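# Stand litter pouch upright mid-table with clip attached

## Task

Set the cat litter pouch upright near the centre of the table, one of its wide faces turned toward the arms, and away from both the pan and the scoop; the clip must finish fastened on the pouch and holding it tightly; the pan must still be upright at the end; and you must close the task yourself by calling finished_scene.

## Robot and tools

Robot: two arms, left_arm and right_arm, each ending in a two-finger gripper. Calibrated base places in the scene frame: left_arm at (-0.020, +0.243, 0) with quat_wxyz (1, 0, 0, 0); right_arm at (+0.045, -0.336, 0) with quat_wxyz (1, 0, 0, +0.012).

Scene frame: origin at table-top height, halfway between the nominal bases. +x runs out over the table, +z is up, and left_arm sits on the +y side. The arm names do not match the left and right of the images. Every position is in metres and every orientation is a quaternion written w first (qw, qx, qy, qz). The fingers point along the gripper's own +z axis and close along its y axis. end_effector_position is the point between the finger pads, roughly 1 cm short of the tips.

Row format, shared by execute_actions and move: always 16 numbers covering both arms, even if only one moves: left x, y, z, qw, qx, qy, qz, opening, then the same eight for right. x, y, z and the quaternion are an absolute target pose for that gripper in the scene frame, not an offset. Opening is a number from -1 (closed) to +1 (fully open, 0.094 m). To keep an arm still, repeat the exact pose from the latest result before it stopped, plus its desired opening; a 0 in the opening slot is a real command, not 'no change'. To hold an orientation, keep resending the same quaternion rather than copying the drifted reported one.

execute_actions(actions, cameras): actions is a list of actions; each action is a list of up to 15 rows, and each row lasts 1/30 s; a short action repeats its final row until 15 steps are used (0.5 s per action). An action is refused for both arms if any target lies more than 0.6 m from that gripper's position at the action's start along any of the gripper's axes; the whole call is refused if it is malformed or its first action fails that check against the last reported state. An empty list simply reports the state and images. cameras picks images: omitted, null or ["all"] for all, [] for none; names are cam_high and cam_low (896x504 each).

move(target, speed, blend, opening_speed, blocking, cameras): drives each gripper on a straight line from its Hand target to the pose given. target is one 16-number row, or a list of up to 15 such rows differing only in pose (a path through waypoints), with no 0.6 m limit. speed is metres per second, 0.002 to 0.5, default 0.25 (turning capped at twice that in rad/s); one value or one per waypoint. blend, in metres, rounds corners at intermediate waypoints (default 0). opening_speed, at least 0.2 per second on the -1..+1 scale, ramps the fingers; otherwise the opening is sent at once. Paths end together, take at least 0.5 s and are cut off at 10 s. Nothing is avoided: no obstacle or arm-to-arm steering. Faster motion means more lag, wider strays and harder contact; aiming past a contact presses harder. With blocking=false the result comes after about 0.5 s while the move continues; execute_actions is then rejected until you wait or stop, and a fresh move replaces the running one. The result adds a move: line, e.g. done (at rest within 10 mm and 2 degrees), off_target, moving, held (a check blocked a step or the clearance check ended the path) or fault, plus limits such as paced (command clipped) or held. done or off_target says nothing about contact.

wait(seconds 0 to 10, cameras): lets time pass with last commands held; a running move keeps going. stop(): brakes a running move; needs room to slow. zoom_image(camera, region [x0, y0, x1, y1] in pixels, max 504x504): closer look at the latest image of cam_high or cam_low. read_manual(section "licences"): licence texts only. finished_scene(scene, check): must be called twice in separate replies; the first only submits your check (for each condition: what the images and readings show, what they cannot show, how it might still fail), the second ends the scene for good. The goal must hold with the robot not touching anything.

Control behaviour: each step the controller clips the command to within 100 mm and 20 degrees of the measured pose, so one action may fall short; the result's Hand target shows where each arm is heading, and you send the rest next. Resting error of about 1 cm is normal in free air. Near the first joint's axis a small wrist motion can swing the whole arm.

Result lines: end_effector_position and end_effector_quat_wxyz per arm; Joint positions (last value per arm is measured finger opening in metres); grip_measured on the opening scale (reads slightly wide when empty, narrower than a firmly squeezed part); Tool commands; Joint torques (include the arm's own weight, offsets and noise; joints 1 to 3 wrap sign at ±28 N m); pose unreachable (clearance check withheld a command, but it does not guard gripper-to-gripper collisions); MOTOR HOT from 75 °C, OVER-TEMPERATURE FAULT at 90 °C (that arm folds and idles for the rest of the scene), collapse at 100 °C. Holding loads, stretched arms and pushing at unreachable poses heat motors, even while you think.

Gripping: commanding just under the first-touch reading gives a light hold; about 0.11 below it gives full force (roughly 50 to 62 N per pad). Soft things crush more the lower you command. Release by commanding well above grip_measured.

Avoid: dropping or releasing moving objects, fast impacts, hard presses, clashing the two arms (can end the scene as failed), tipping the pan, and anything leaving the table. Occasional outside nudges may move loose objects. Time spent moving counts, so be efficient and smooth.

Each tool is called after "Call:" in YAML: its name, and indented under it one key for each argument.

## Session

I'll start by reading the current state of the scene.

Call:
execute_actions:
  actions: []

Scene clock: 0.00 s.
left_arm: end_effector_position=(+0.1670, +0.4592, +0.1695) grip_measured=+1.000 end_effector_quat_wxyz=(-0.234, +0.685, -0.486, -0.490) | right_arm: end_effector_position=(+0.1396, -0.1550, +0.1164) grip_measured=+1.000 end_effector_quat_wxyz=(+0.373, -0.231, +0.889, +0.133)
Joint positions: left_arm=[0.27 1.752 1.216 -1.516 -1.089 -1.931 0.094] | right_arm=[1.654 0.743 0.521 -0.887 0.697 1 0.094]
Joint velocities: left_arm=[-0.007 -0.017 0.012 0.022 -0.037 -0.066 0] | right_arm=[0.007 -0.022 -0.007 0.022 0.007 0.007 0]
Joint torques (N m): no reading
Motor temperatures (°C): left_arm=[30 33 35 31 29 30 28] | right_arm=[27 36 33 30 26 27 28]
Heat: left arm: 35 °C; right arm: 36 °C.
Hand target: left_arm +0.1682, +0.4608, +0.1738; -0.242, +0.684, -0.483, -0.490 | right_arm +0.1417, -0.1559, +0.1200; +0.380, -0.228, +0.887, +0.132
Tool commands: left_gripper/opening=+1.0 right_gripper/opening=+1.0

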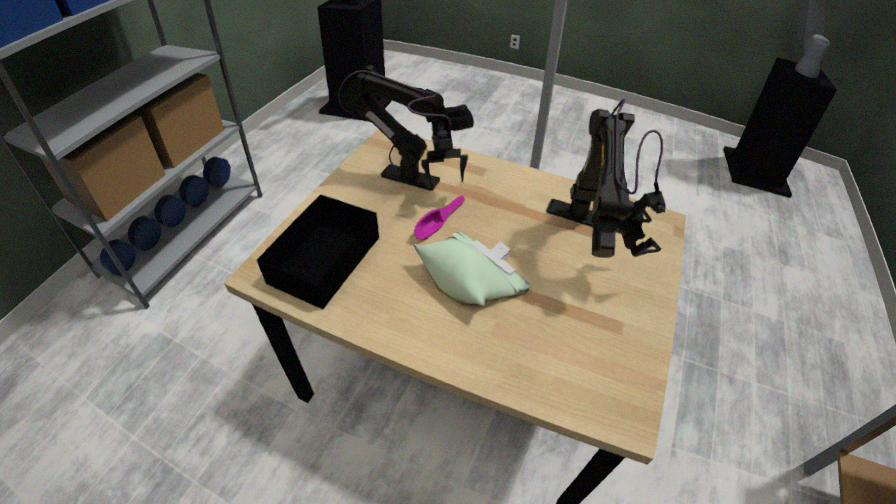

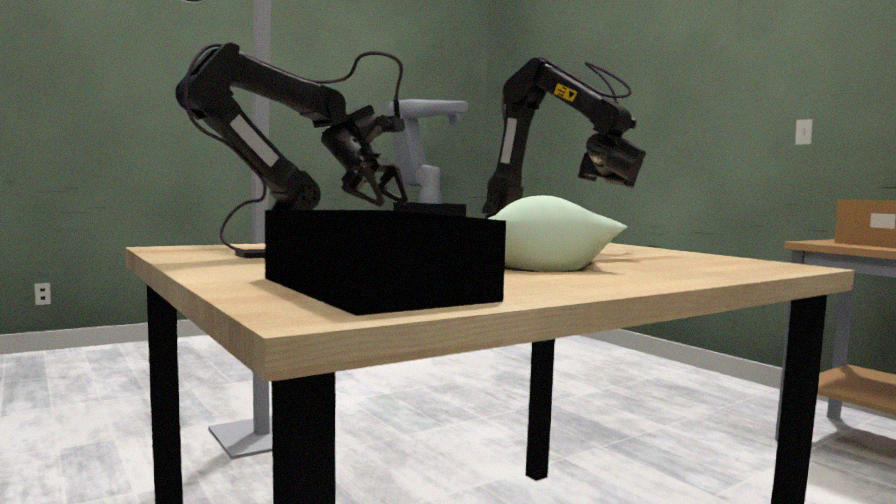

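Call:
zoom_image:
  camera: "cam_high"
  region: [380, 180, 560, 320]

Call:
zoom_image:
  camera: "cam_low"
  region: [460, 170, 660, 290]

Call:
zoom_image:
  camera: "cam_high"
  region: [220, 40, 724, 480]

Scaled by 2.800.

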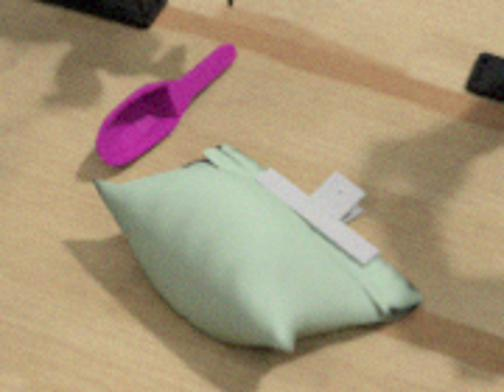

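Scaled by 2.520.

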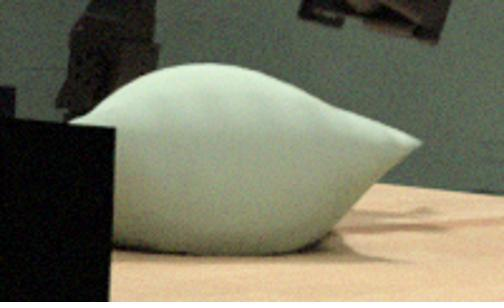

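Scaled by 1.000.

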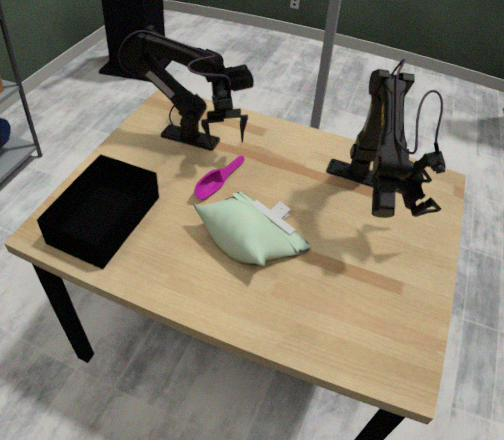

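Call:
zoom_image:
  camera: "cam_high"
  region: [450, 225, 540, 300]

Call:
zoom_image:
  camera: "cam_high"
  region: [400, 220, 480, 280]

Scaled by 5.600.

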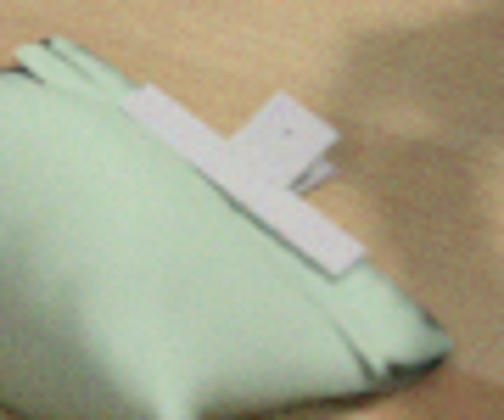

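Scaled by 6.300.

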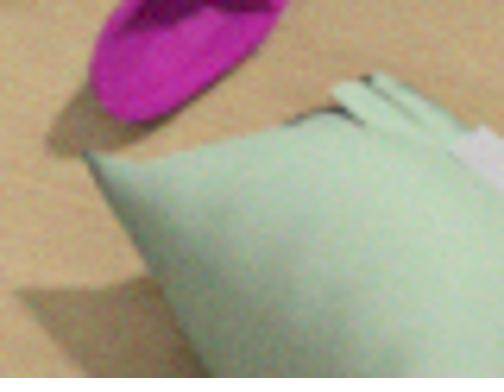

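Call:
zoom_image:
  camera: "cam_high"
  region: [340, 80, 500, 220]

Call:
zoom_image:
  camera: "cam_high"
  region: [530, 90, 710, 270]

Call:
zoom_image:
  camera: "cam_high"
  region: [220, 190, 390, 320]

Call:
zoom_image:
  camera: "cam_high"
  region: [580, 400, 700, 490]

Scaled by 3.150.

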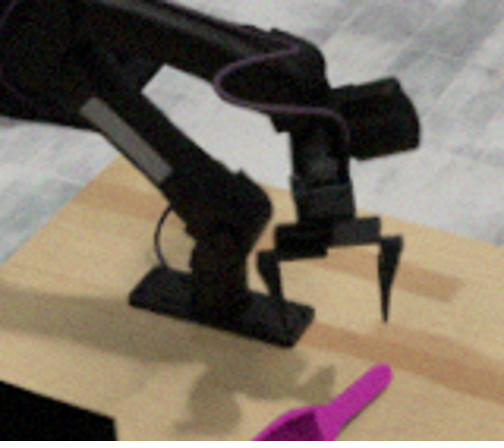

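Scaled by 2.800.

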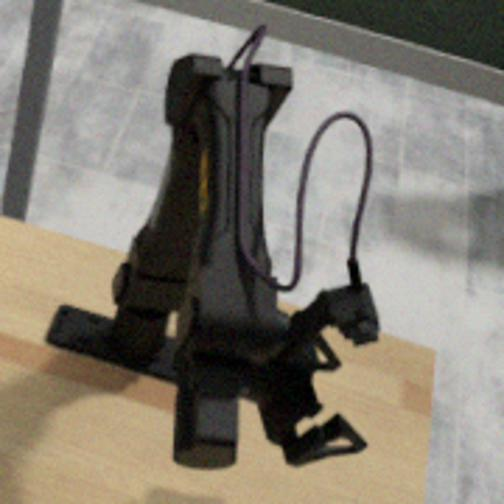

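Scaled by 2.965.

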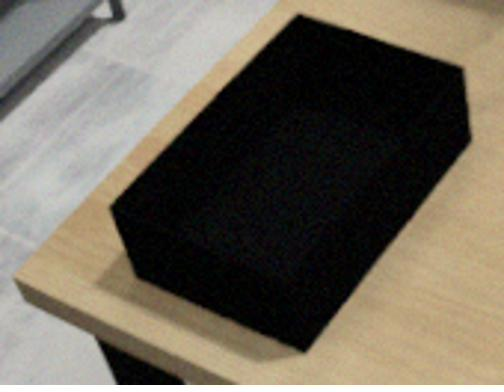

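Scaled by 4.200.

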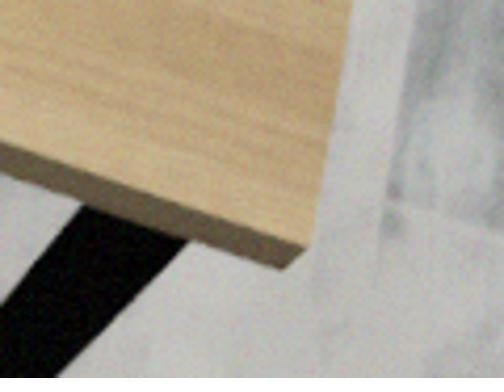

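Call:
zoom_image:
  camera: "cam_low"
  region: [100, 200, 300, 400]

Call:
zoom_image:
  camera: "cam_low"
  region: [580, 200, 880, 350]

Call:
zoom_image:
  camera: "cam_low"
  region: [170, 30, 440, 270]

Call:
zoom_image:
  camera: "cam_low"
  region: [440, 40, 680, 280]

Scaled by 2.520.

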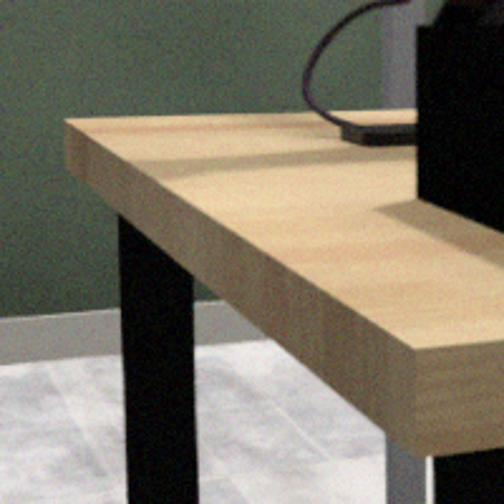

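Scaled by 1.680.

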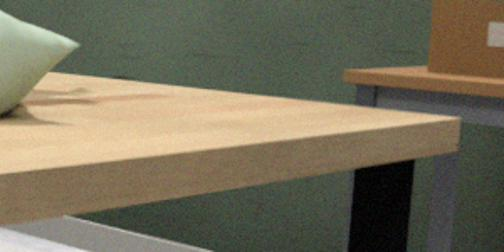

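Scaled by 1.867.

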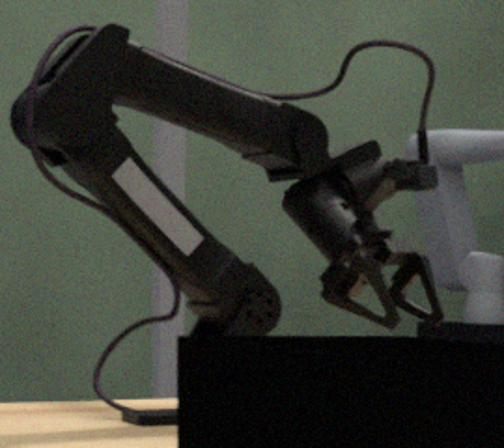

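Scaled by 2.100.

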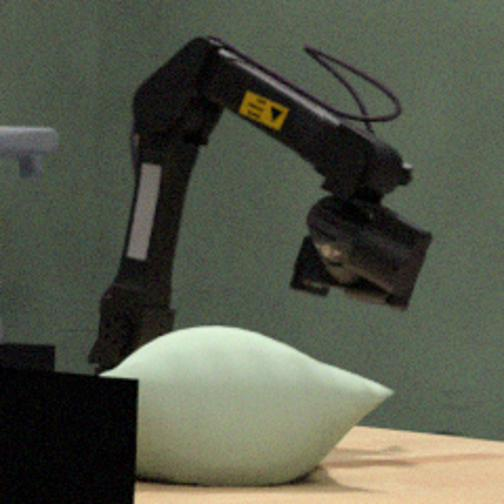

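Call:
zoom_image:
  camera: "cam_low"
  region: [740, 260, 896, 504]

Call:
zoom_image:
  camera: "cam_low"
  region: [120, 250, 380, 504]

Call:
zoom_image:
  camera: "cam_low"
  region: [500, 230, 620, 350]

Scaled by 2.066.

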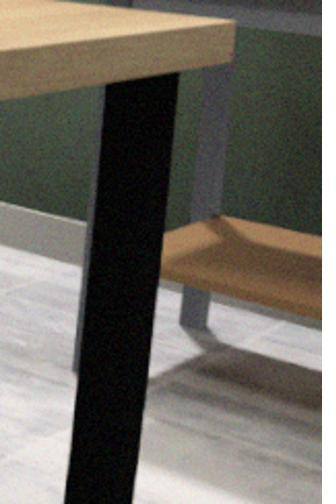

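Scaled by 1.938.

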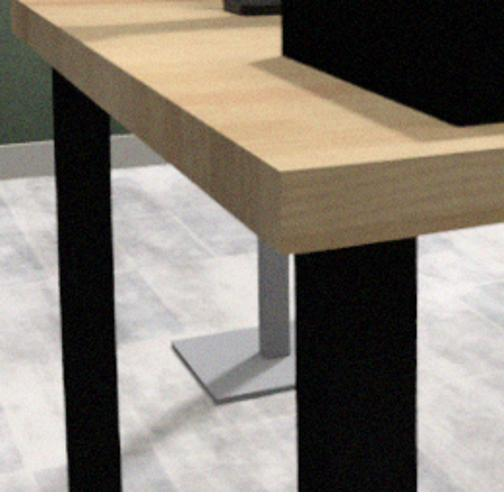

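Scaled by 4.200.

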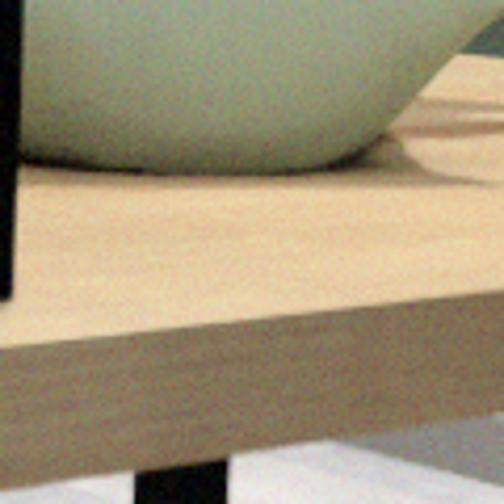

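Call:
zoom_image:
  camera: "cam_low"
  region: [495, 185, 635, 280]

Call:
zoom_image:
  camera: "cam_high"
  region: [400, 215, 490, 310]

Call:
zoom_image:
  camera: "cam_high"
  region: [405, 185, 475, 250]

Scaled by 3.600.

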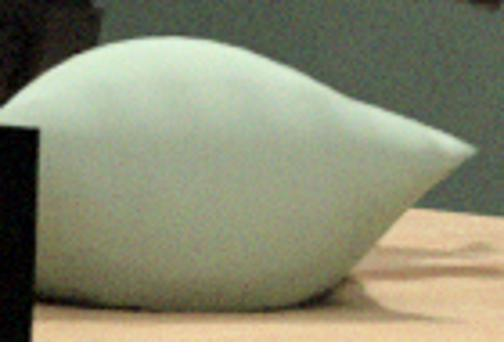

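Scaled by 5.305.

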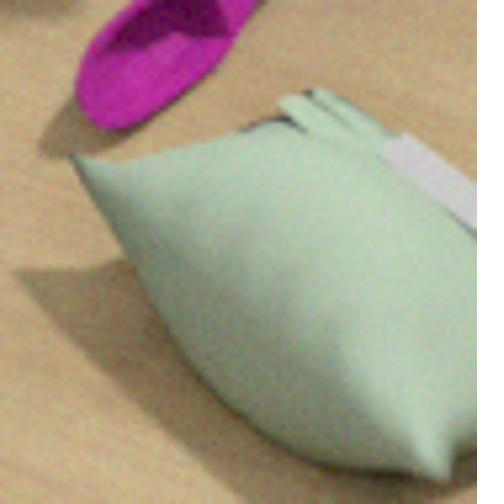

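Scaled by 7.200.

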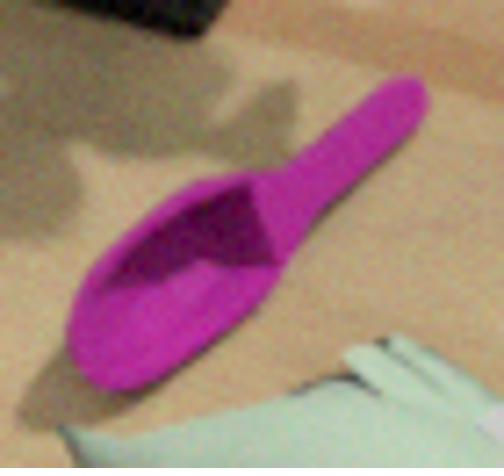

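Call:
move:
  target: [0.30, 0.28, 0.17, 0.2706, -0.6533, 0.6533, -0.2706, 0.0, 0.15, -0.138, 0.09, 0.0, 0.1564, 0.9877, 0.0, 0.1]
  speed: 0.3

Scene clock: 25.53 s.
left_arm: end_effector_position=(+0.3011, +0.2767, +0.1672) grip_measured=+0.001 end_effector_quat_wxyz=(-0.254, +0.655, -0.659, +0.269) | right_arm: end_effector_position=(+0.1494, -0.1385, +0.0841) grip_measured=+0.102 end_effector_quat_wxyz=(+0.003, +0.154, +0.988, +0.003)
Joint positions: left_arm=[0.185 1.109 0.842 -0.558 0.149 -1.438 0.047] | right_arm=[1.058 1.393 0.97 -1.139 0.003 1.39 0.052]
Joint velocities: left_arm=[-0.002 -0.002 0.022 0.007 -0.007 -0.037 -0.001] | right_arm=[-0.022 -0.012 0.002 -0.022 0.007 -0.022 -0.001]
Joint torques (N m): left_arm=[0.58 -3.66 6.35 1.78 0.11 0.07] | right_arm=[-0.87 -3.78 8.12 -0.01 0.02 0.05]
Motor temperatures (°C): left_arm=[30 35 37 31 29 30 28] | right_arm=[27 35 37 31 26 27 28]
Heat: left arm: 37 °C; right arm: 37 °C.
Hand target: left_arm +0.2990, +0.2777, +0.1677; -0.259, +0.653, -0.658, +0.272 | right_arm +0.1529, -0.1364, +0.0894; +0.005, +0.160, +0.987, +0.004
Off the commanded pose: left_arm 0.004 m, 2 deg | right_arm 0.006 m, 1 deg.
move: done

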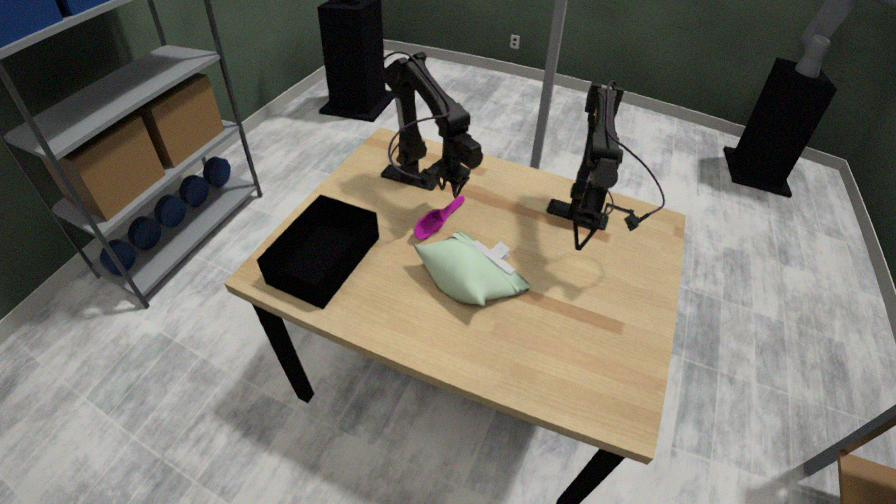

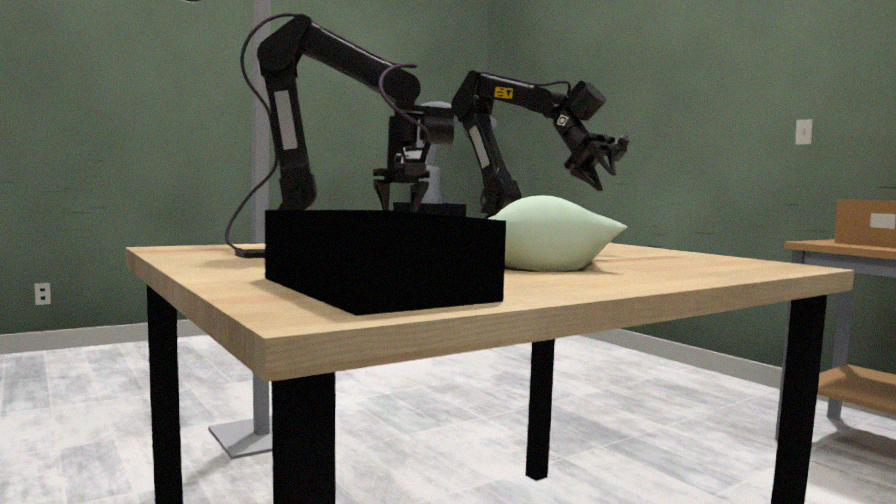

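Call:
zoom_image:
  camera: "cam_high"
  region: [410, 150, 500, 240]

Call:
zoom_image:
  camera: "cam_high"
  region: [540, 190, 650, 260]

Scaled by 5.600.

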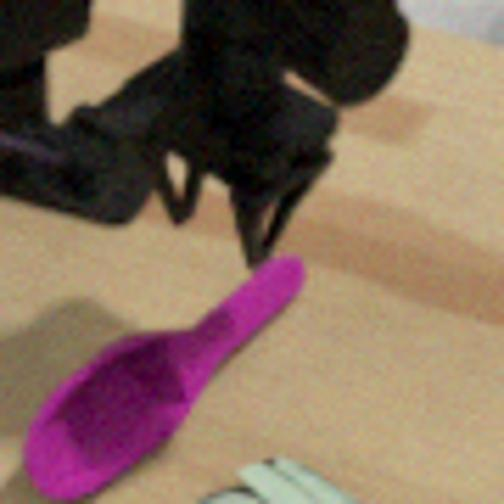

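Scaled by 4.582.

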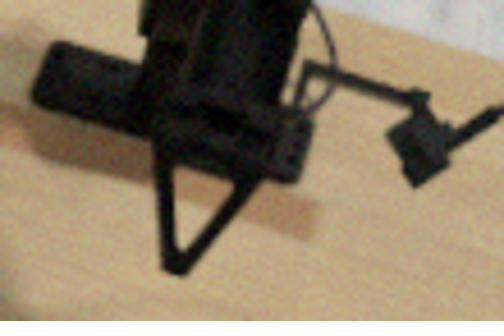

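Call:
move:
  target: [0.3011, 0.2767, 0.1672, -0.254, 0.655, -0.659, 0.269, 0.0, 0.131, -0.128, 0.021, 0.0, 0.1564, 0.9877, 0.0, 0.1]
  speed: 0.12

Call:
zoom_image:
  camera: "cam_high"
  region: [410, 150, 500, 240]

Scene clock: 27.87 s.
left_arm: end_effector_position=(+0.3013, +0.2767, +0.1674) grip_measured=+0.001 end_effector_quat_wxyz=(-0.254, +0.655, -0.659, +0.270) | right_arm: end_effector_position=(+0.1332, -0.1234, +0.0261) grip_measured=+0.102 end_effector_quat_wxyz=(-0.001, +0.157, +0.988, +0.008)
Joint positions: left_arm=[0.185 1.109 0.842 -0.557 0.149 -1.439 0.047] | right_arm=[1.144 1.487 0.808 -0.876 -0.007 1.482 0.052]
Joint velocities: left_arm=[-0.022 -0.007 -0.012 -0.022 0.037 -0.022 0.001] | right_arm=[0.022 0.007 0.012 -0.007 0.037 -0.022 0]
Joint torques (N m): left_arm=[-0.09 -2.56 7.53 1.68 0.05 -0.03] | right_arm=[0.54 -4.21 4.18 0.23 -0.02 0.06]
Motor temperatures (°C): left_arm=[30 35 37 31 29 30 28] | right_arm=[27 36 36 31 26 27 28]
Heat: left arm: 37 °C; right arm: 36 °C.
Hand target: left_arm +0.3011, +0.2767, +0.1672; -0.254, +0.655, -0.659, +0.269 | right_arm +0.1307, -0.1275, +0.0209; -0.001, +0.157, +0.988, -0.001
Off the commanded pose: left_arm 0.000 m, 0 deg | right_arm 0.007 m, 1 deg.
move: done

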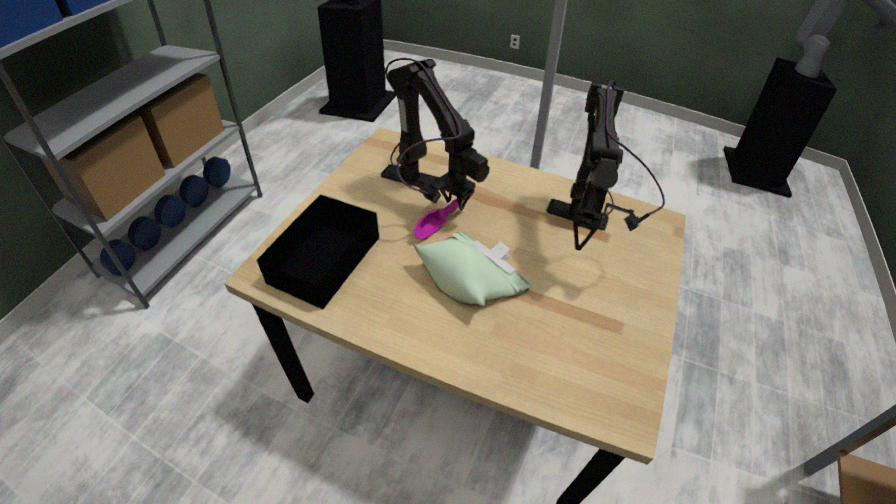

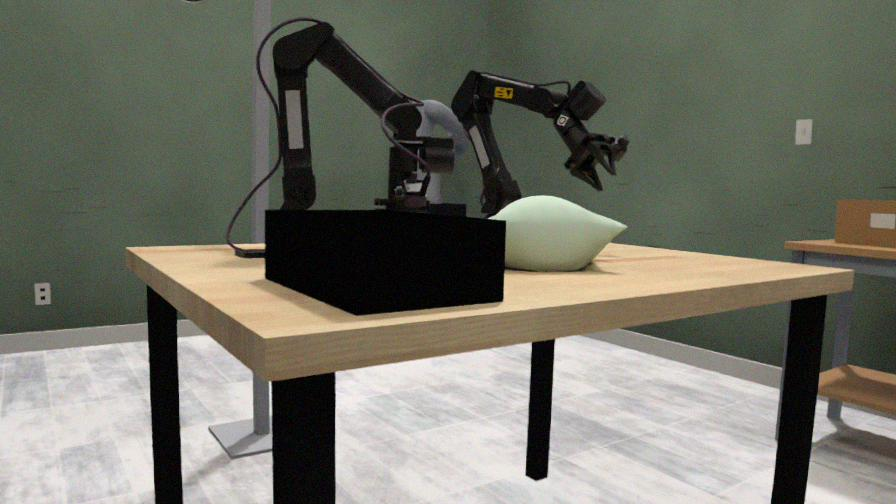

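Scaled by 5.600.

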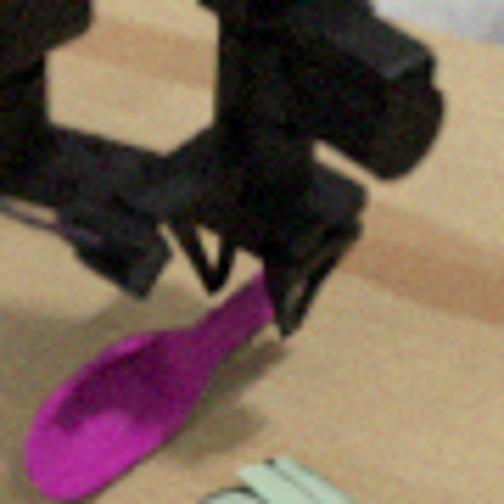

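Call:
move:
  target: [0.3011, 0.2767, 0.1672, -0.254, 0.655, -0.659, 0.269, 0.0, 0.131, -0.128, 0.010, 0.0, 0.1564, 0.9877, 0.0, 0.1]
  speed: 0.08
  cameras: ["cam_high"]

Call:
move:
  target: [0.3011, 0.2767, 0.1672, -0.254, 0.655, -0.659, 0.269, 0.0, 0.131, -0.128, 0.010, 0.0, 0.1564, 0.9877, 0.0, -0.85]
  speed: 0.08
  opening_speed: 1.0
  cameras: ["cam_high"]

Call:
zoom_image:
  camera: "cam_high"
  region: [410, 150, 500, 240]

Scene clock: 29.03 s.
left_arm: end_effector_position=(+0.3013, +0.2767, +0.1674) grip_measured=+0.001 end_effector_quat_wxyz=(-0.254, +0.655, -0.659, +0.270) | right_arm: end_effector_position=(+0.1335, -0.1227, +0.0160) grip_measured=+0.102 end_effector_quat_wxyz=(-0.001, +0.157, +0.988, +0.011)
Joint positions: left_arm=[0.185 1.109 0.842 -0.557 0.149 -1.439 0.047] | right_arm=[1.144 1.505 0.78 -0.824 -0.007 1.482 0.052]
Joint velocities: left_arm=[0.007 -0.007 -0.022 0.007 -0.022 0.037 0] | right_arm=[-0.007 -0.002 -0.012 0.007 -0.11 -0.007 0]
Joint torques (N m): left_arm=[-0.27 -2.48 7.34 1.66 0.05 0.05] | right_arm=[0.59 -3.96 3.88 0.26 0.03 0.01]
Motor temperatures (°C): left_arm=[30 34 37 32 29 30 28] | right_arm=[27 36 36 30 26 27 28]
Heat: left arm: 37 °C; right arm: 36 °C.
Hand target: left_arm +0.3011, +0.2767, +0.1672; -0.254, +0.655, -0.659, +0.269 | right_arm +0.1309, -0.1280, +0.0100; +0.000, +0.156, +0.988, +0.000
Off the commanded pose: left_arm 0.000 m, 0 deg | right_arm 0.008 m, 1 deg.
move: done
Images, in order (width x height): cam_high 896x504.

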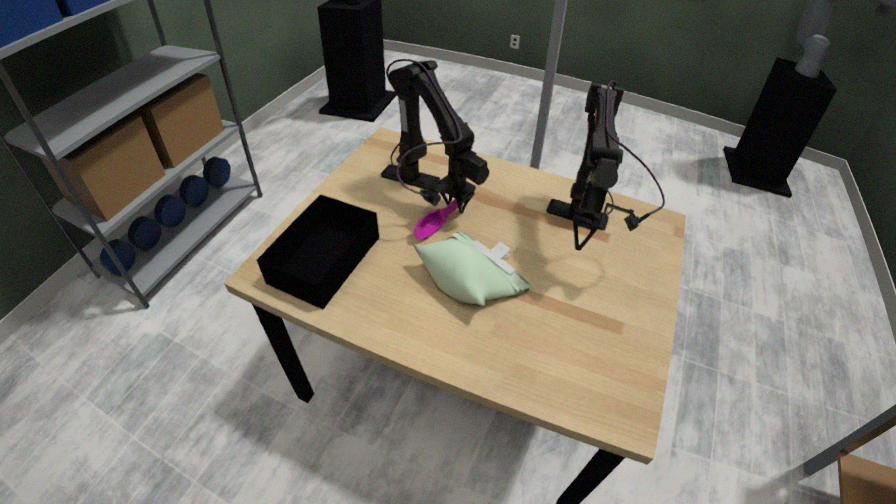

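Scene clock: 30.20 s.
left_arm: end_effector_position=(+0.3013, +0.2767, +0.1674) grip_measured=+0.001 end_effector_quat_wxyz=(-0.254, +0.655, -0.659, +0.270) | right_arm: end_effector_position=(+0.1338, -0.1218, +0.0160) grip_measured=-0.748 end_effector_quat_wxyz=(+0.000, +0.157, +0.987, +0.013)
Joint positions: left_arm=[0.185 1.109 0.842 -0.557 0.149 -1.439 0.047] | right_arm=[1.144 1.505 0.78 -0.821 -0.007 1.484 0.012]
Joint velocities: left_arm=[-0.002 0.012 -0.012 -0.022 0.022 0.022 0] | right_arm=[-0.007 0.012 -0.007 0.051 -0.051 0.051 0.001]
Joint torques (N m): left_arm=[-0.17 -2.55 7.41 1.64 0.03 0] | right_arm=[0.51 -4.18 4.03 0.25 0.03 0.03]
Motor temperatures (°C): left_arm=[30 34 37 32 29 30 28] | right_arm=[27 36 36 30 26 27 28]
Heat: left arm: 37 °C; right arm: 36 °C.
Hand target: left_arm +0.3011, +0.2767, +0.1672; -0.254, +0.655, -0.659, +0.269 | right_arm +0.1309, -0.1281, +0.0101; +0.000, +0.157, +0.988, +0.000
Off the commanded pose: left_arm 0.000 m, 0 deg | right_arm 0.009 m, 1 deg.
move: done
Images, in order (width x height): cam_high 896x504.

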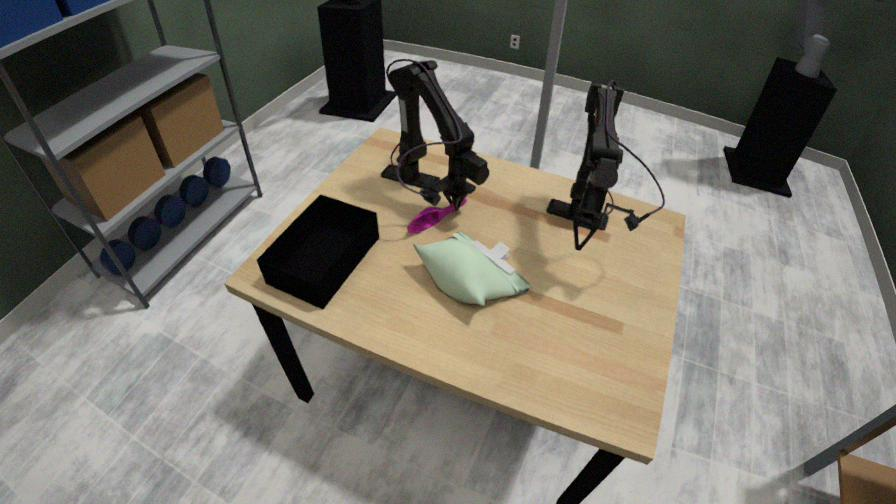

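Scaled by 5.600.

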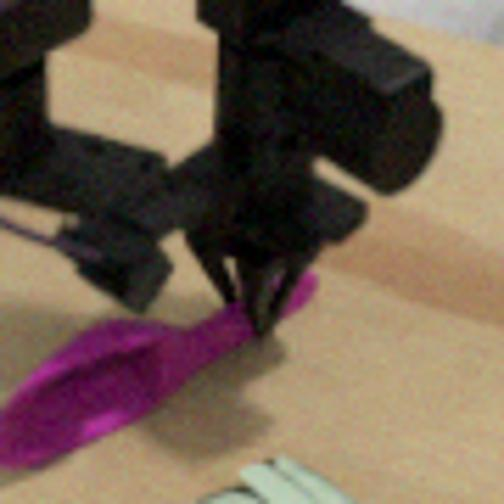

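Call:
move:
  target:
    - [0.3011, 0.2767, 0.1672, -0.254, 0.655, -0.659, 0.269, 0.0, 0.132, -0.135, 0.045, 0.0, 0.1564, 0.9877, 0.0, -0.85]
    - [0.3011, 0.2767, 0.1672, -0.254, 0.655, -0.659, 0.269, 0.0, 0.138, -0.24, 0.045, 0.0, 0.0262, 0.9997, 0.0, -0.85]
    - [0.3011, 0.2767, 0.1672, -0.254, 0.655, -0.659, 0.269, 0.0, 0.138, -0.24, 0.011, 0.0, 0.0262, 0.9997, 0.0, -0.85]
  speed: 0.15
  blend: 0.015
  cameras: ["cam_high"]

Call:
zoom_image:
  camera: "cam_high"
  region: [380, 160, 540, 320]

Scene clock: 32.80 s.
left_arm: end_effector_position=(+0.3013, +0.2767, +0.1674) grip_measured=+0.001 end_effector_quat_wxyz=(-0.254, +0.655, -0.659, +0.270) | right_arm: end_effector_position=(+0.1388, -0.2369, +0.0168) grip_measured=-0.748 end_effector_quat_wxyz=(+0.004, +0.026, +1.000, +0.006)
Joint positions: left_arm=[0.185 1.109 0.842 -0.557 0.149 -1.439 0.047] | right_arm=[0.777 1.084 0.493 -0.967 -0.002 0.853 0.012]
Joint velocities: left_arm=[0.007 -0.017 -0.012 -0.081 -0.007 0.081 0] | right_arm=[0.002 -0.007 -0.012 -0.022 -0.007 0.007 0]
Joint torques (N m): left_arm=[-0.05 -2.4 7.47 1.65 0.07 0.02] | right_arm=[-0.76 -1.21 4.1 0.34 0.06 -0.14]
Motor temperatures (°C): left_arm=[30 34 38 32 29 30 28] | right_arm=[27 36 36 30 26 27 28]
Heat: left arm: 38 °C; right arm: 36 °C.
Hand target: left_arm +0.3011, +0.2767, +0.1672; -0.254, +0.655, -0.659, +0.269 | right_arm +0.1382, -0.2405, +0.0118; +0.004, +0.026, +1.000, +0.001
Off the commanded pose: left_arm 0.000 m, 0 deg | right_arm 0.007 m, 1 deg.
move: done
Images, in order (width x height): cam_high 896x504.

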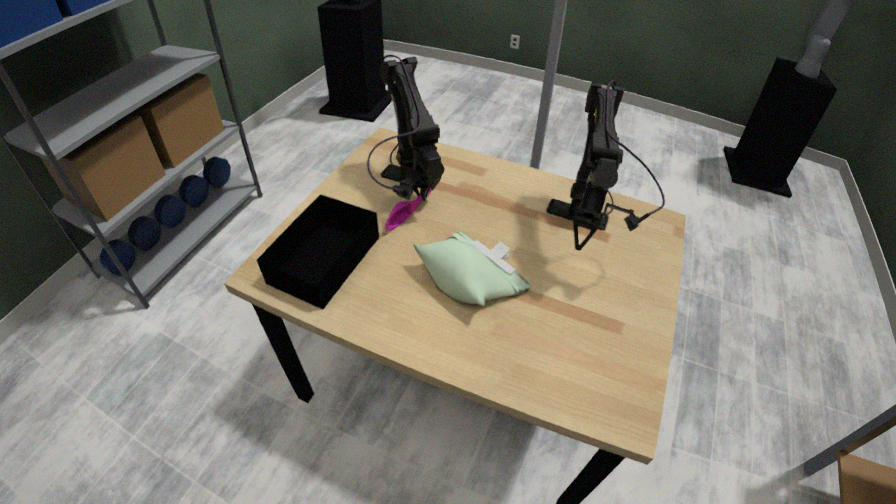

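Scaled by 3.150.

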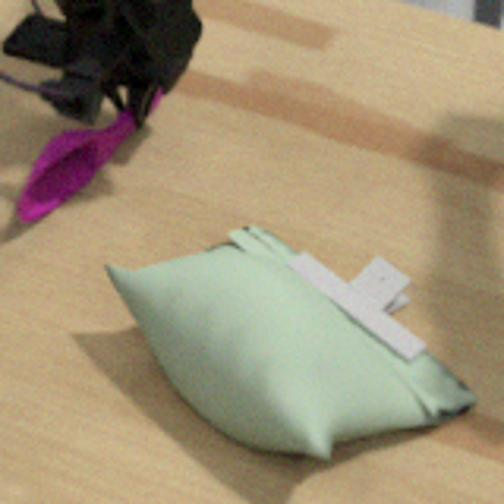

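Call:
move:
  target: [0.3011, 0.2767, 0.1672, -0.254, 0.655, -0.659, 0.269, 0.0, 0.138, -0.24, 0.011, 0.0, 0.0262, 0.9997, 0.0, 0.0]
  speed: 0.1
  opening_speed: 1.5
  cameras: ["cam_high"]

Call:
zoom_image:
  camera: "cam_high"
  region: [490, 240, 550, 300]

Call:
zoom_image:
  camera: "cam_high"
  region: [435, 220, 485, 270]

Scene clock: 33.77 s.
left_arm: end_effector_position=(+0.3013, +0.2767, +0.1674) grip_measured=+0.001 end_effector_quat_wxyz=(-0.254, +0.655, -0.659, +0.270) | right_arm: end_effector_position=(+0.1389, -0.2368, +0.0155) grip_measured=-0.002 end_effector_quat_wxyz=(+0.001, +0.025, +1.000, +0.003)
Joint positions: left_arm=[0.185 1.109 0.842 -0.557 0.149 -1.439 0.047] | right_arm=[0.777 1.095 0.493 -0.962 -0.002 0.851 0.047]
Joint velocities: left_arm=[0.007 0.007 -0.007 0.066 0.022 -0.022 0] | right_arm=[-0.017 -0.007 0.002 0.081 -0.007 0.051 0]
Joint torques (N m): left_arm=[-0.09 -2.55 7.56 1.66 0.06 0.02] | right_arm=[-0.9 -1.05 4.15 0.29 0 -0.11]
Motor temperatures (°C): left_arm=[30 34 38 32 29 30 28] | right_arm=[27 36 36 30 26 27 28]
Heat: left arm: 38 °C; right arm: 36 °C.
Hand target: left_arm +0.3011, +0.2767, +0.1672; -0.254, +0.655, -0.659, +0.269 | right_arm +0.1379, -0.2400, +0.0111; +0.000, +0.026, +1.000, +0.000
Off the commanded pose: left_arm 0.000 m, 0 deg | right_arm 0.006 m, 0 deg.
move: done
Images, in order (width x height): cam_high 896x504.

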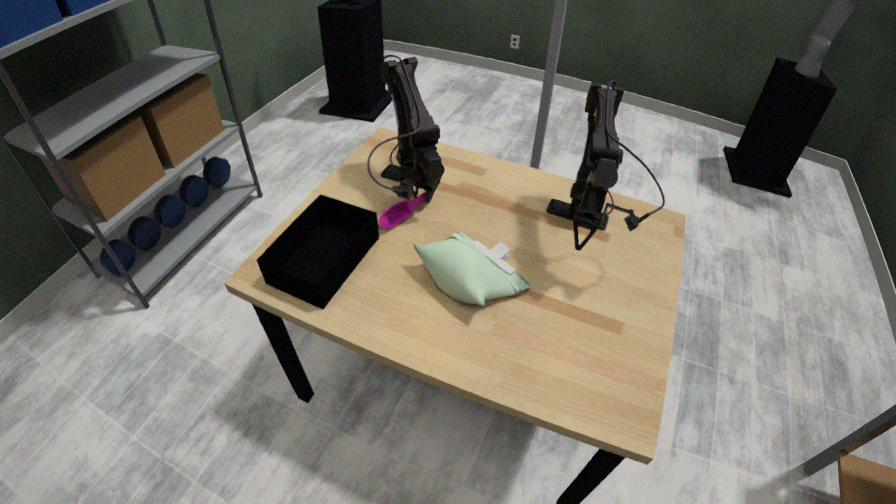

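Scaled by 8.400.

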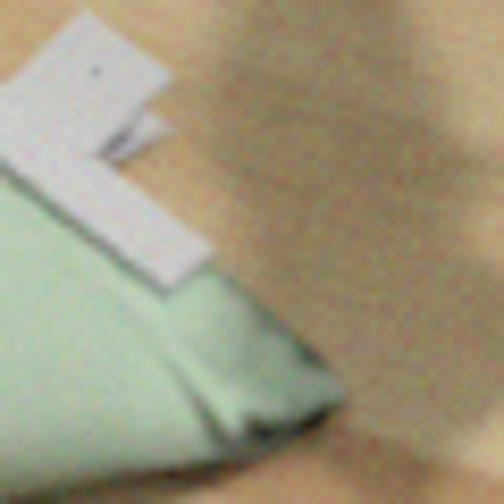

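Scaled by 10.080.

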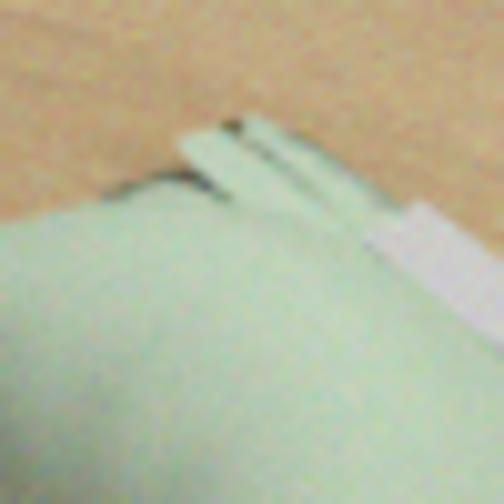

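Call:
move:
  target:
    - [0.3011, 0.2767, 0.1672, -0.254, 0.655, -0.659, 0.269, 0.0, 0.139, -0.236, 0.10, 0.0, 0.0262, 0.9997, 0.0, 0.0]
    - [0.30, 0.26, 0.14, 0.2301, -0.4839, 0.7387, -0.4086, 0.28, 0.16, -0.15, 0.15, 0.2586, -0.7121, 0.6526, 0.0113, 0.28]
    - [0.311, 0.206, 0.085, 0.1838, -0.2885, 0.7925, -0.5049, 0.28, 0.2125, -0.0618, 0.085, 0.4531, -0.7113, 0.4532, -0.2887, 0.28]
  speed: 0.3
  blend: 0.02
  opening_speed: 1.0

Call:
zoom_image:
  camera: "cam_high"
  region: [420, 180, 600, 320]

every target must give the same left_gripper/opening, right_gripper/opening; nothing of the call was run
Scene clock: 37.83 s.
left_arm: end_effector_position=(+0.3013, +0.2767, +0.1674) grip_measured=+0.001 end_effector_quat_wxyz=(-0.254, +0.655, -0.658, +0.270) | right_arm: end_effector_position=(+0.1390, -0.2367, +0.0155) grip_measured=-0.002 end_effector_quat_wxyz=(+0.002, +0.025, +1.000, +0.004)
Joint positions: left_arm=[0.185 1.109 0.842 -0.557 0.149 -1.439 0.047] | right_arm=[0.777 1.095 0.493 -0.961 -0.002 0.851 0.047]
Joint velocities: left_arm=[-0.002 -0.002 0.002 -0.051 0.022 -0.037 0] | right_arm=[-0.012 0.012 -0.017 0.007 0.022 0.007 -0.001]
Joint torques (N m): left_arm=[-0.02 -2.48 7.36 1.66 0.08 0.02] | right_arm=[-0.79 -1.05 4.03 0.28 -0.04 -0.11]
Motor temperatures (°C): left_arm=[30 34 38 33 29 30 28] | right_arm=[27 36 35 30 26 27 28]
Heat: left arm: 38 °C; right arm: 36 °C.
Hand target: left_arm +0.3011, +0.2767, +0.1672; -0.254, +0.655, -0.659, +0.269 | right_arm +0.1378, -0.2401, +0.0111; +0.000, +0.026, +1.000, +0.000
Tool commands: left_gripper/opening=+0.0 right_gripper/opening=+0.0
Off the commanded pose: left_arm 0.000 m, 0 deg | right_arm 0.006 m, 0 deg.

Scaled by 2.800.

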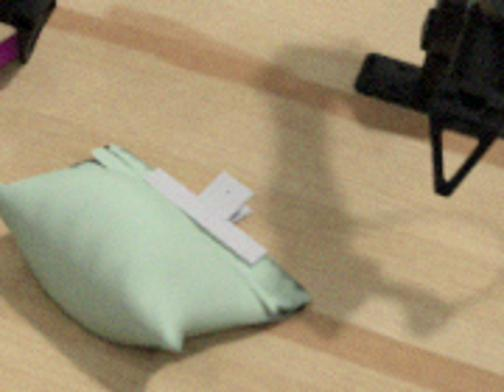

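Call:
move:
  target:
    - [0.3011, 0.2767, 0.1672, -0.254, 0.655, -0.659, 0.269, 0.0, 0.139, -0.236, 0.10, 0.0, 0.0262, 0.9997, 0.0, 0.0]
    - [0.30, 0.26, 0.14, 0.2481, -0.4766, 0.7481, -0.3894, 0.0, 0.16, -0.15, 0.15, 0.2586, -0.7121, 0.6526, 0.0113, 0.0]
    - [0.311, 0.206, 0.085, 0.1838, -0.2885, 0.7925, -0.5049, 0.0, 0.2125, -0.0618, 0.085, 0.4531, -0.7113, 0.4532, -0.2887, 0.0]
  speed: 0.3
  blend: 0.02

Call:
zoom_image:
  camera: "cam_high"
  region: [420, 180, 600, 320]

Scene clock: 43.80 s.
left_arm: end_effector_position=(+0.3079, +0.2089, +0.0871) grip_measured=+0.001 end_effector_quat_wxyz=(+0.177, -0.302, +0.792, -0.500) | right_arm: end_effector_position=(+0.2117, -0.0576, +0.0904) grip_measured=-0.002 end_effector_quat_wxyz=(-0.456, +0.717, -0.448, +0.277)
Joint positions: left_arm=[0.373 1.518 0.596 -0.06 1.017 -0.69 0.047] | right_arm=[1.431 1.347 0.405 0.228 0.854 -0.979 0.047]
Joint velocities: left_arm=[-0.012 -0.012 -0.012 -0.007 -0.037 -0.066 0.001] | right_arm=[-0.022 -0.002 -0.012 -0.037 0.037 -0.007 0.002]
Joint torques (N m): left_arm=[-0.5 -3.85 6.08 1.42 0.6 0.16] | right_arm=[-0.09 -3.1 4.16 1.43 0.41 0.07]
Motor temperatures (°C): left_arm=[30 34 38 33 29 30 28] | right_arm=[27 36 36 31 26 27 28]
Heat: left arm: 38 °C; right arm: 36 °C.
Hand target: left_arm +0.3092, +0.2063, +0.0883; +0.179, -0.289, +0.793, -0.506 | right_arm +0.2124, -0.0629, +0.0850; -0.452, +0.717, -0.450, +0.283
Off the commanded pose: left_arm 0.005 m, 2 deg | right_arm 0.007 m, 2 deg.
move: done

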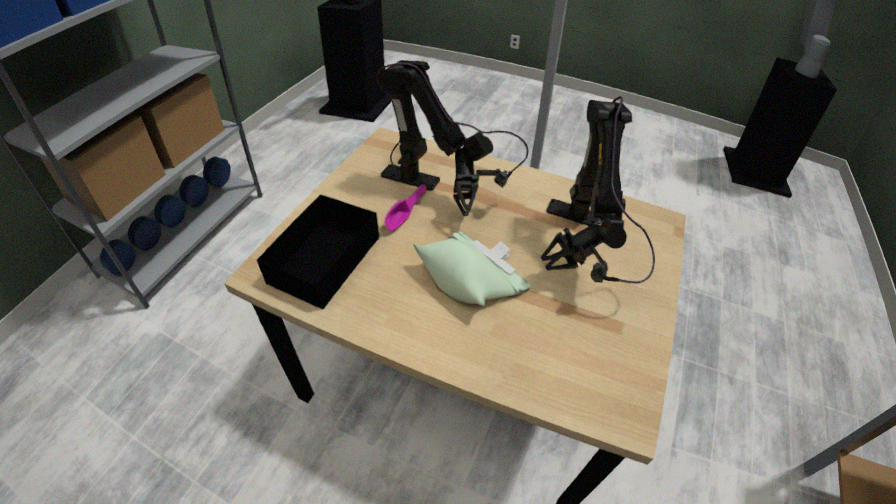

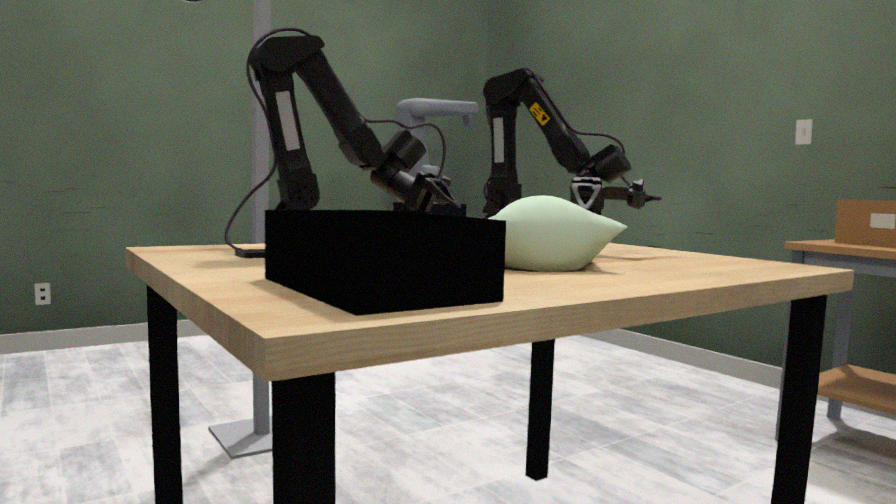

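Scaled by 2.800.

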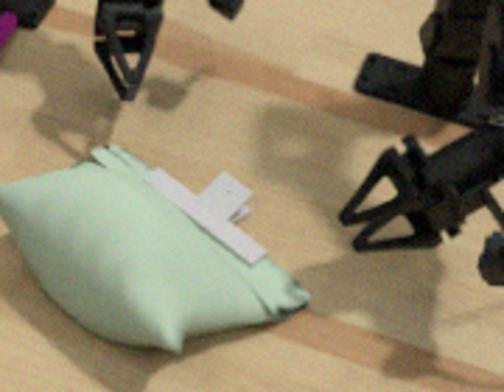

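Call:
move:
  target: [0.3054, 0.201, 0.046, 0.1838, -0.2885, 0.7925, -0.5049, 0.28, 0.2156, -0.0604, 0.043, 0.4531, -0.7113, 0.4532, -0.2887, 0.28]
  speed: 0.12
  opening_speed: 1.0

Call:
zoom_image:
  camera: "cam_high"
  region: [430, 190, 580, 310]

Scene clock: 45.93 s.
left_arm: end_effector_position=(+0.3076, +0.2040, +0.0499) grip_measured=+0.279 end_effector_quat_wxyz=(+0.188, -0.290, +0.792, -0.503) | right_arm: end_effector_position=(+0.2136, -0.0529, +0.0472) grip_measured=+0.278 end_effector_quat_wxyz=(-0.459, +0.713, -0.450, +0.281)
Joint positions: left_arm=[0.357 1.655 0.501 0.216 1.018 -0.706 0.06] | right_arm=[1.431 1.597 0.339 0.55 0.866 -0.979 0.06]
Joint velocities: left_arm=[-0.032 -0.022 0.002 0.037 -0.007 0.007 -0.002] | right_arm=[0.007 -0.017 0.007 0.037 0.007 -0.037 -0.001]
Joint torques (N m): left_arm=[-0.34 -4.38 4.01 1.41 0.42 0.05] | right_arm=[-0.5 -3.88 2.86 1.48 0.42 0.01]
Motor temperatures (°C): left_arm=[30 34 38 33 29 30 28] | right_arm=[27 36 35 32 26 27 28]
Heat: left arm: 38 °C; right arm: 36 °C.
Hand target: left_arm +0.3047, +0.2010, +0.0460; +0.183, -0.288, +0.793, -0.505 | right_arm +0.2156, -0.0601, +0.0423; -0.453, +0.711, -0.453, +0.289
Off the commanded pose: left_arm 0.005 m, 1 deg | right_arm 0.009 m, 1 deg.
move: done

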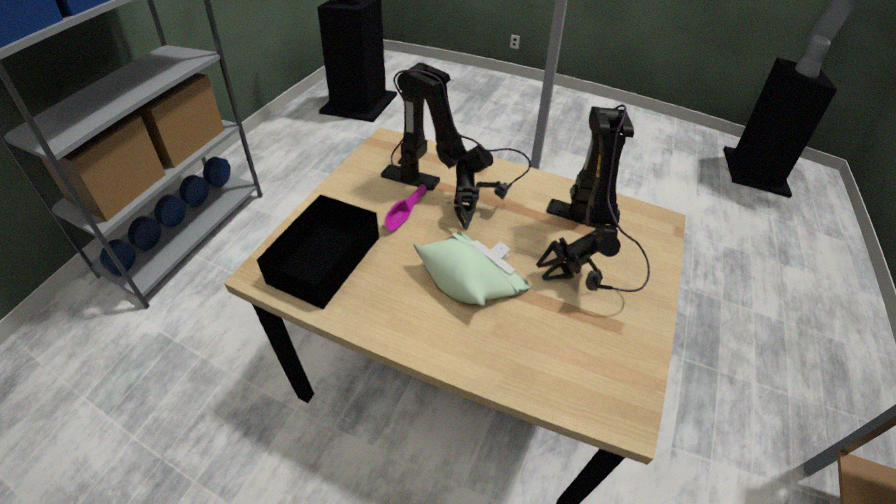

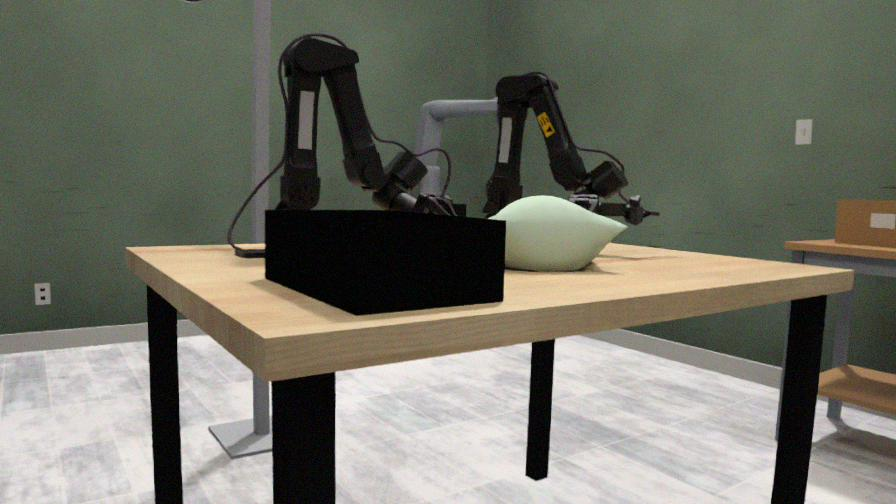

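Scaled by 3.360.

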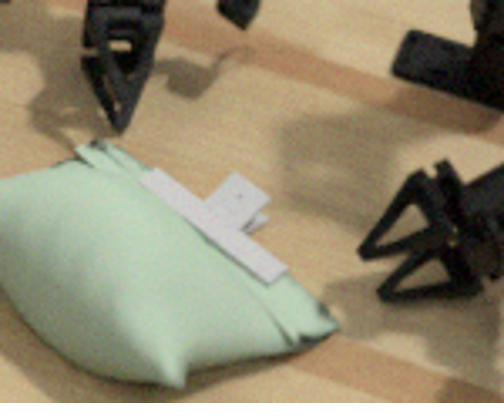

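Call:
zoom_image:
  camera: "cam_high"
  region: [440, 190, 500, 250]

Call:
zoom_image:
  camera: "cam_high"
  region: [505, 235, 575, 305]

Scaled by 8.400.

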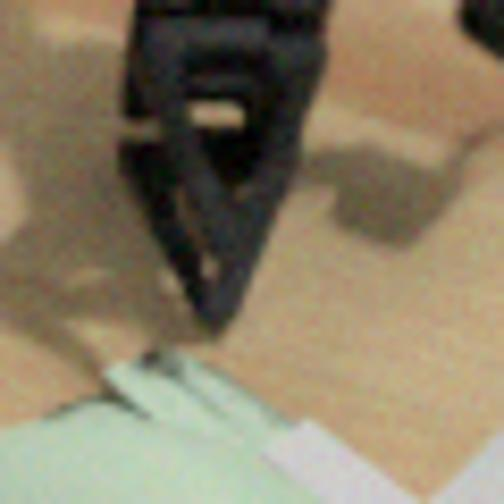

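Scaled by 7.200.

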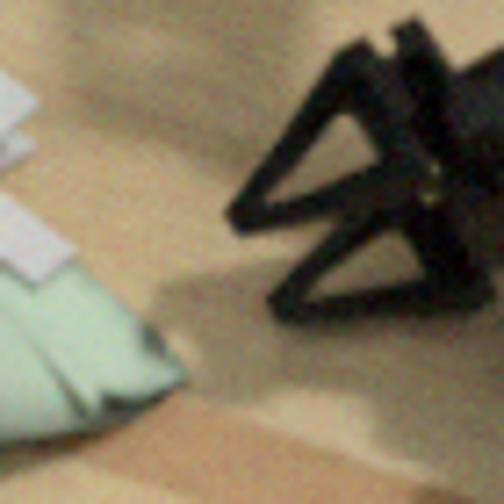

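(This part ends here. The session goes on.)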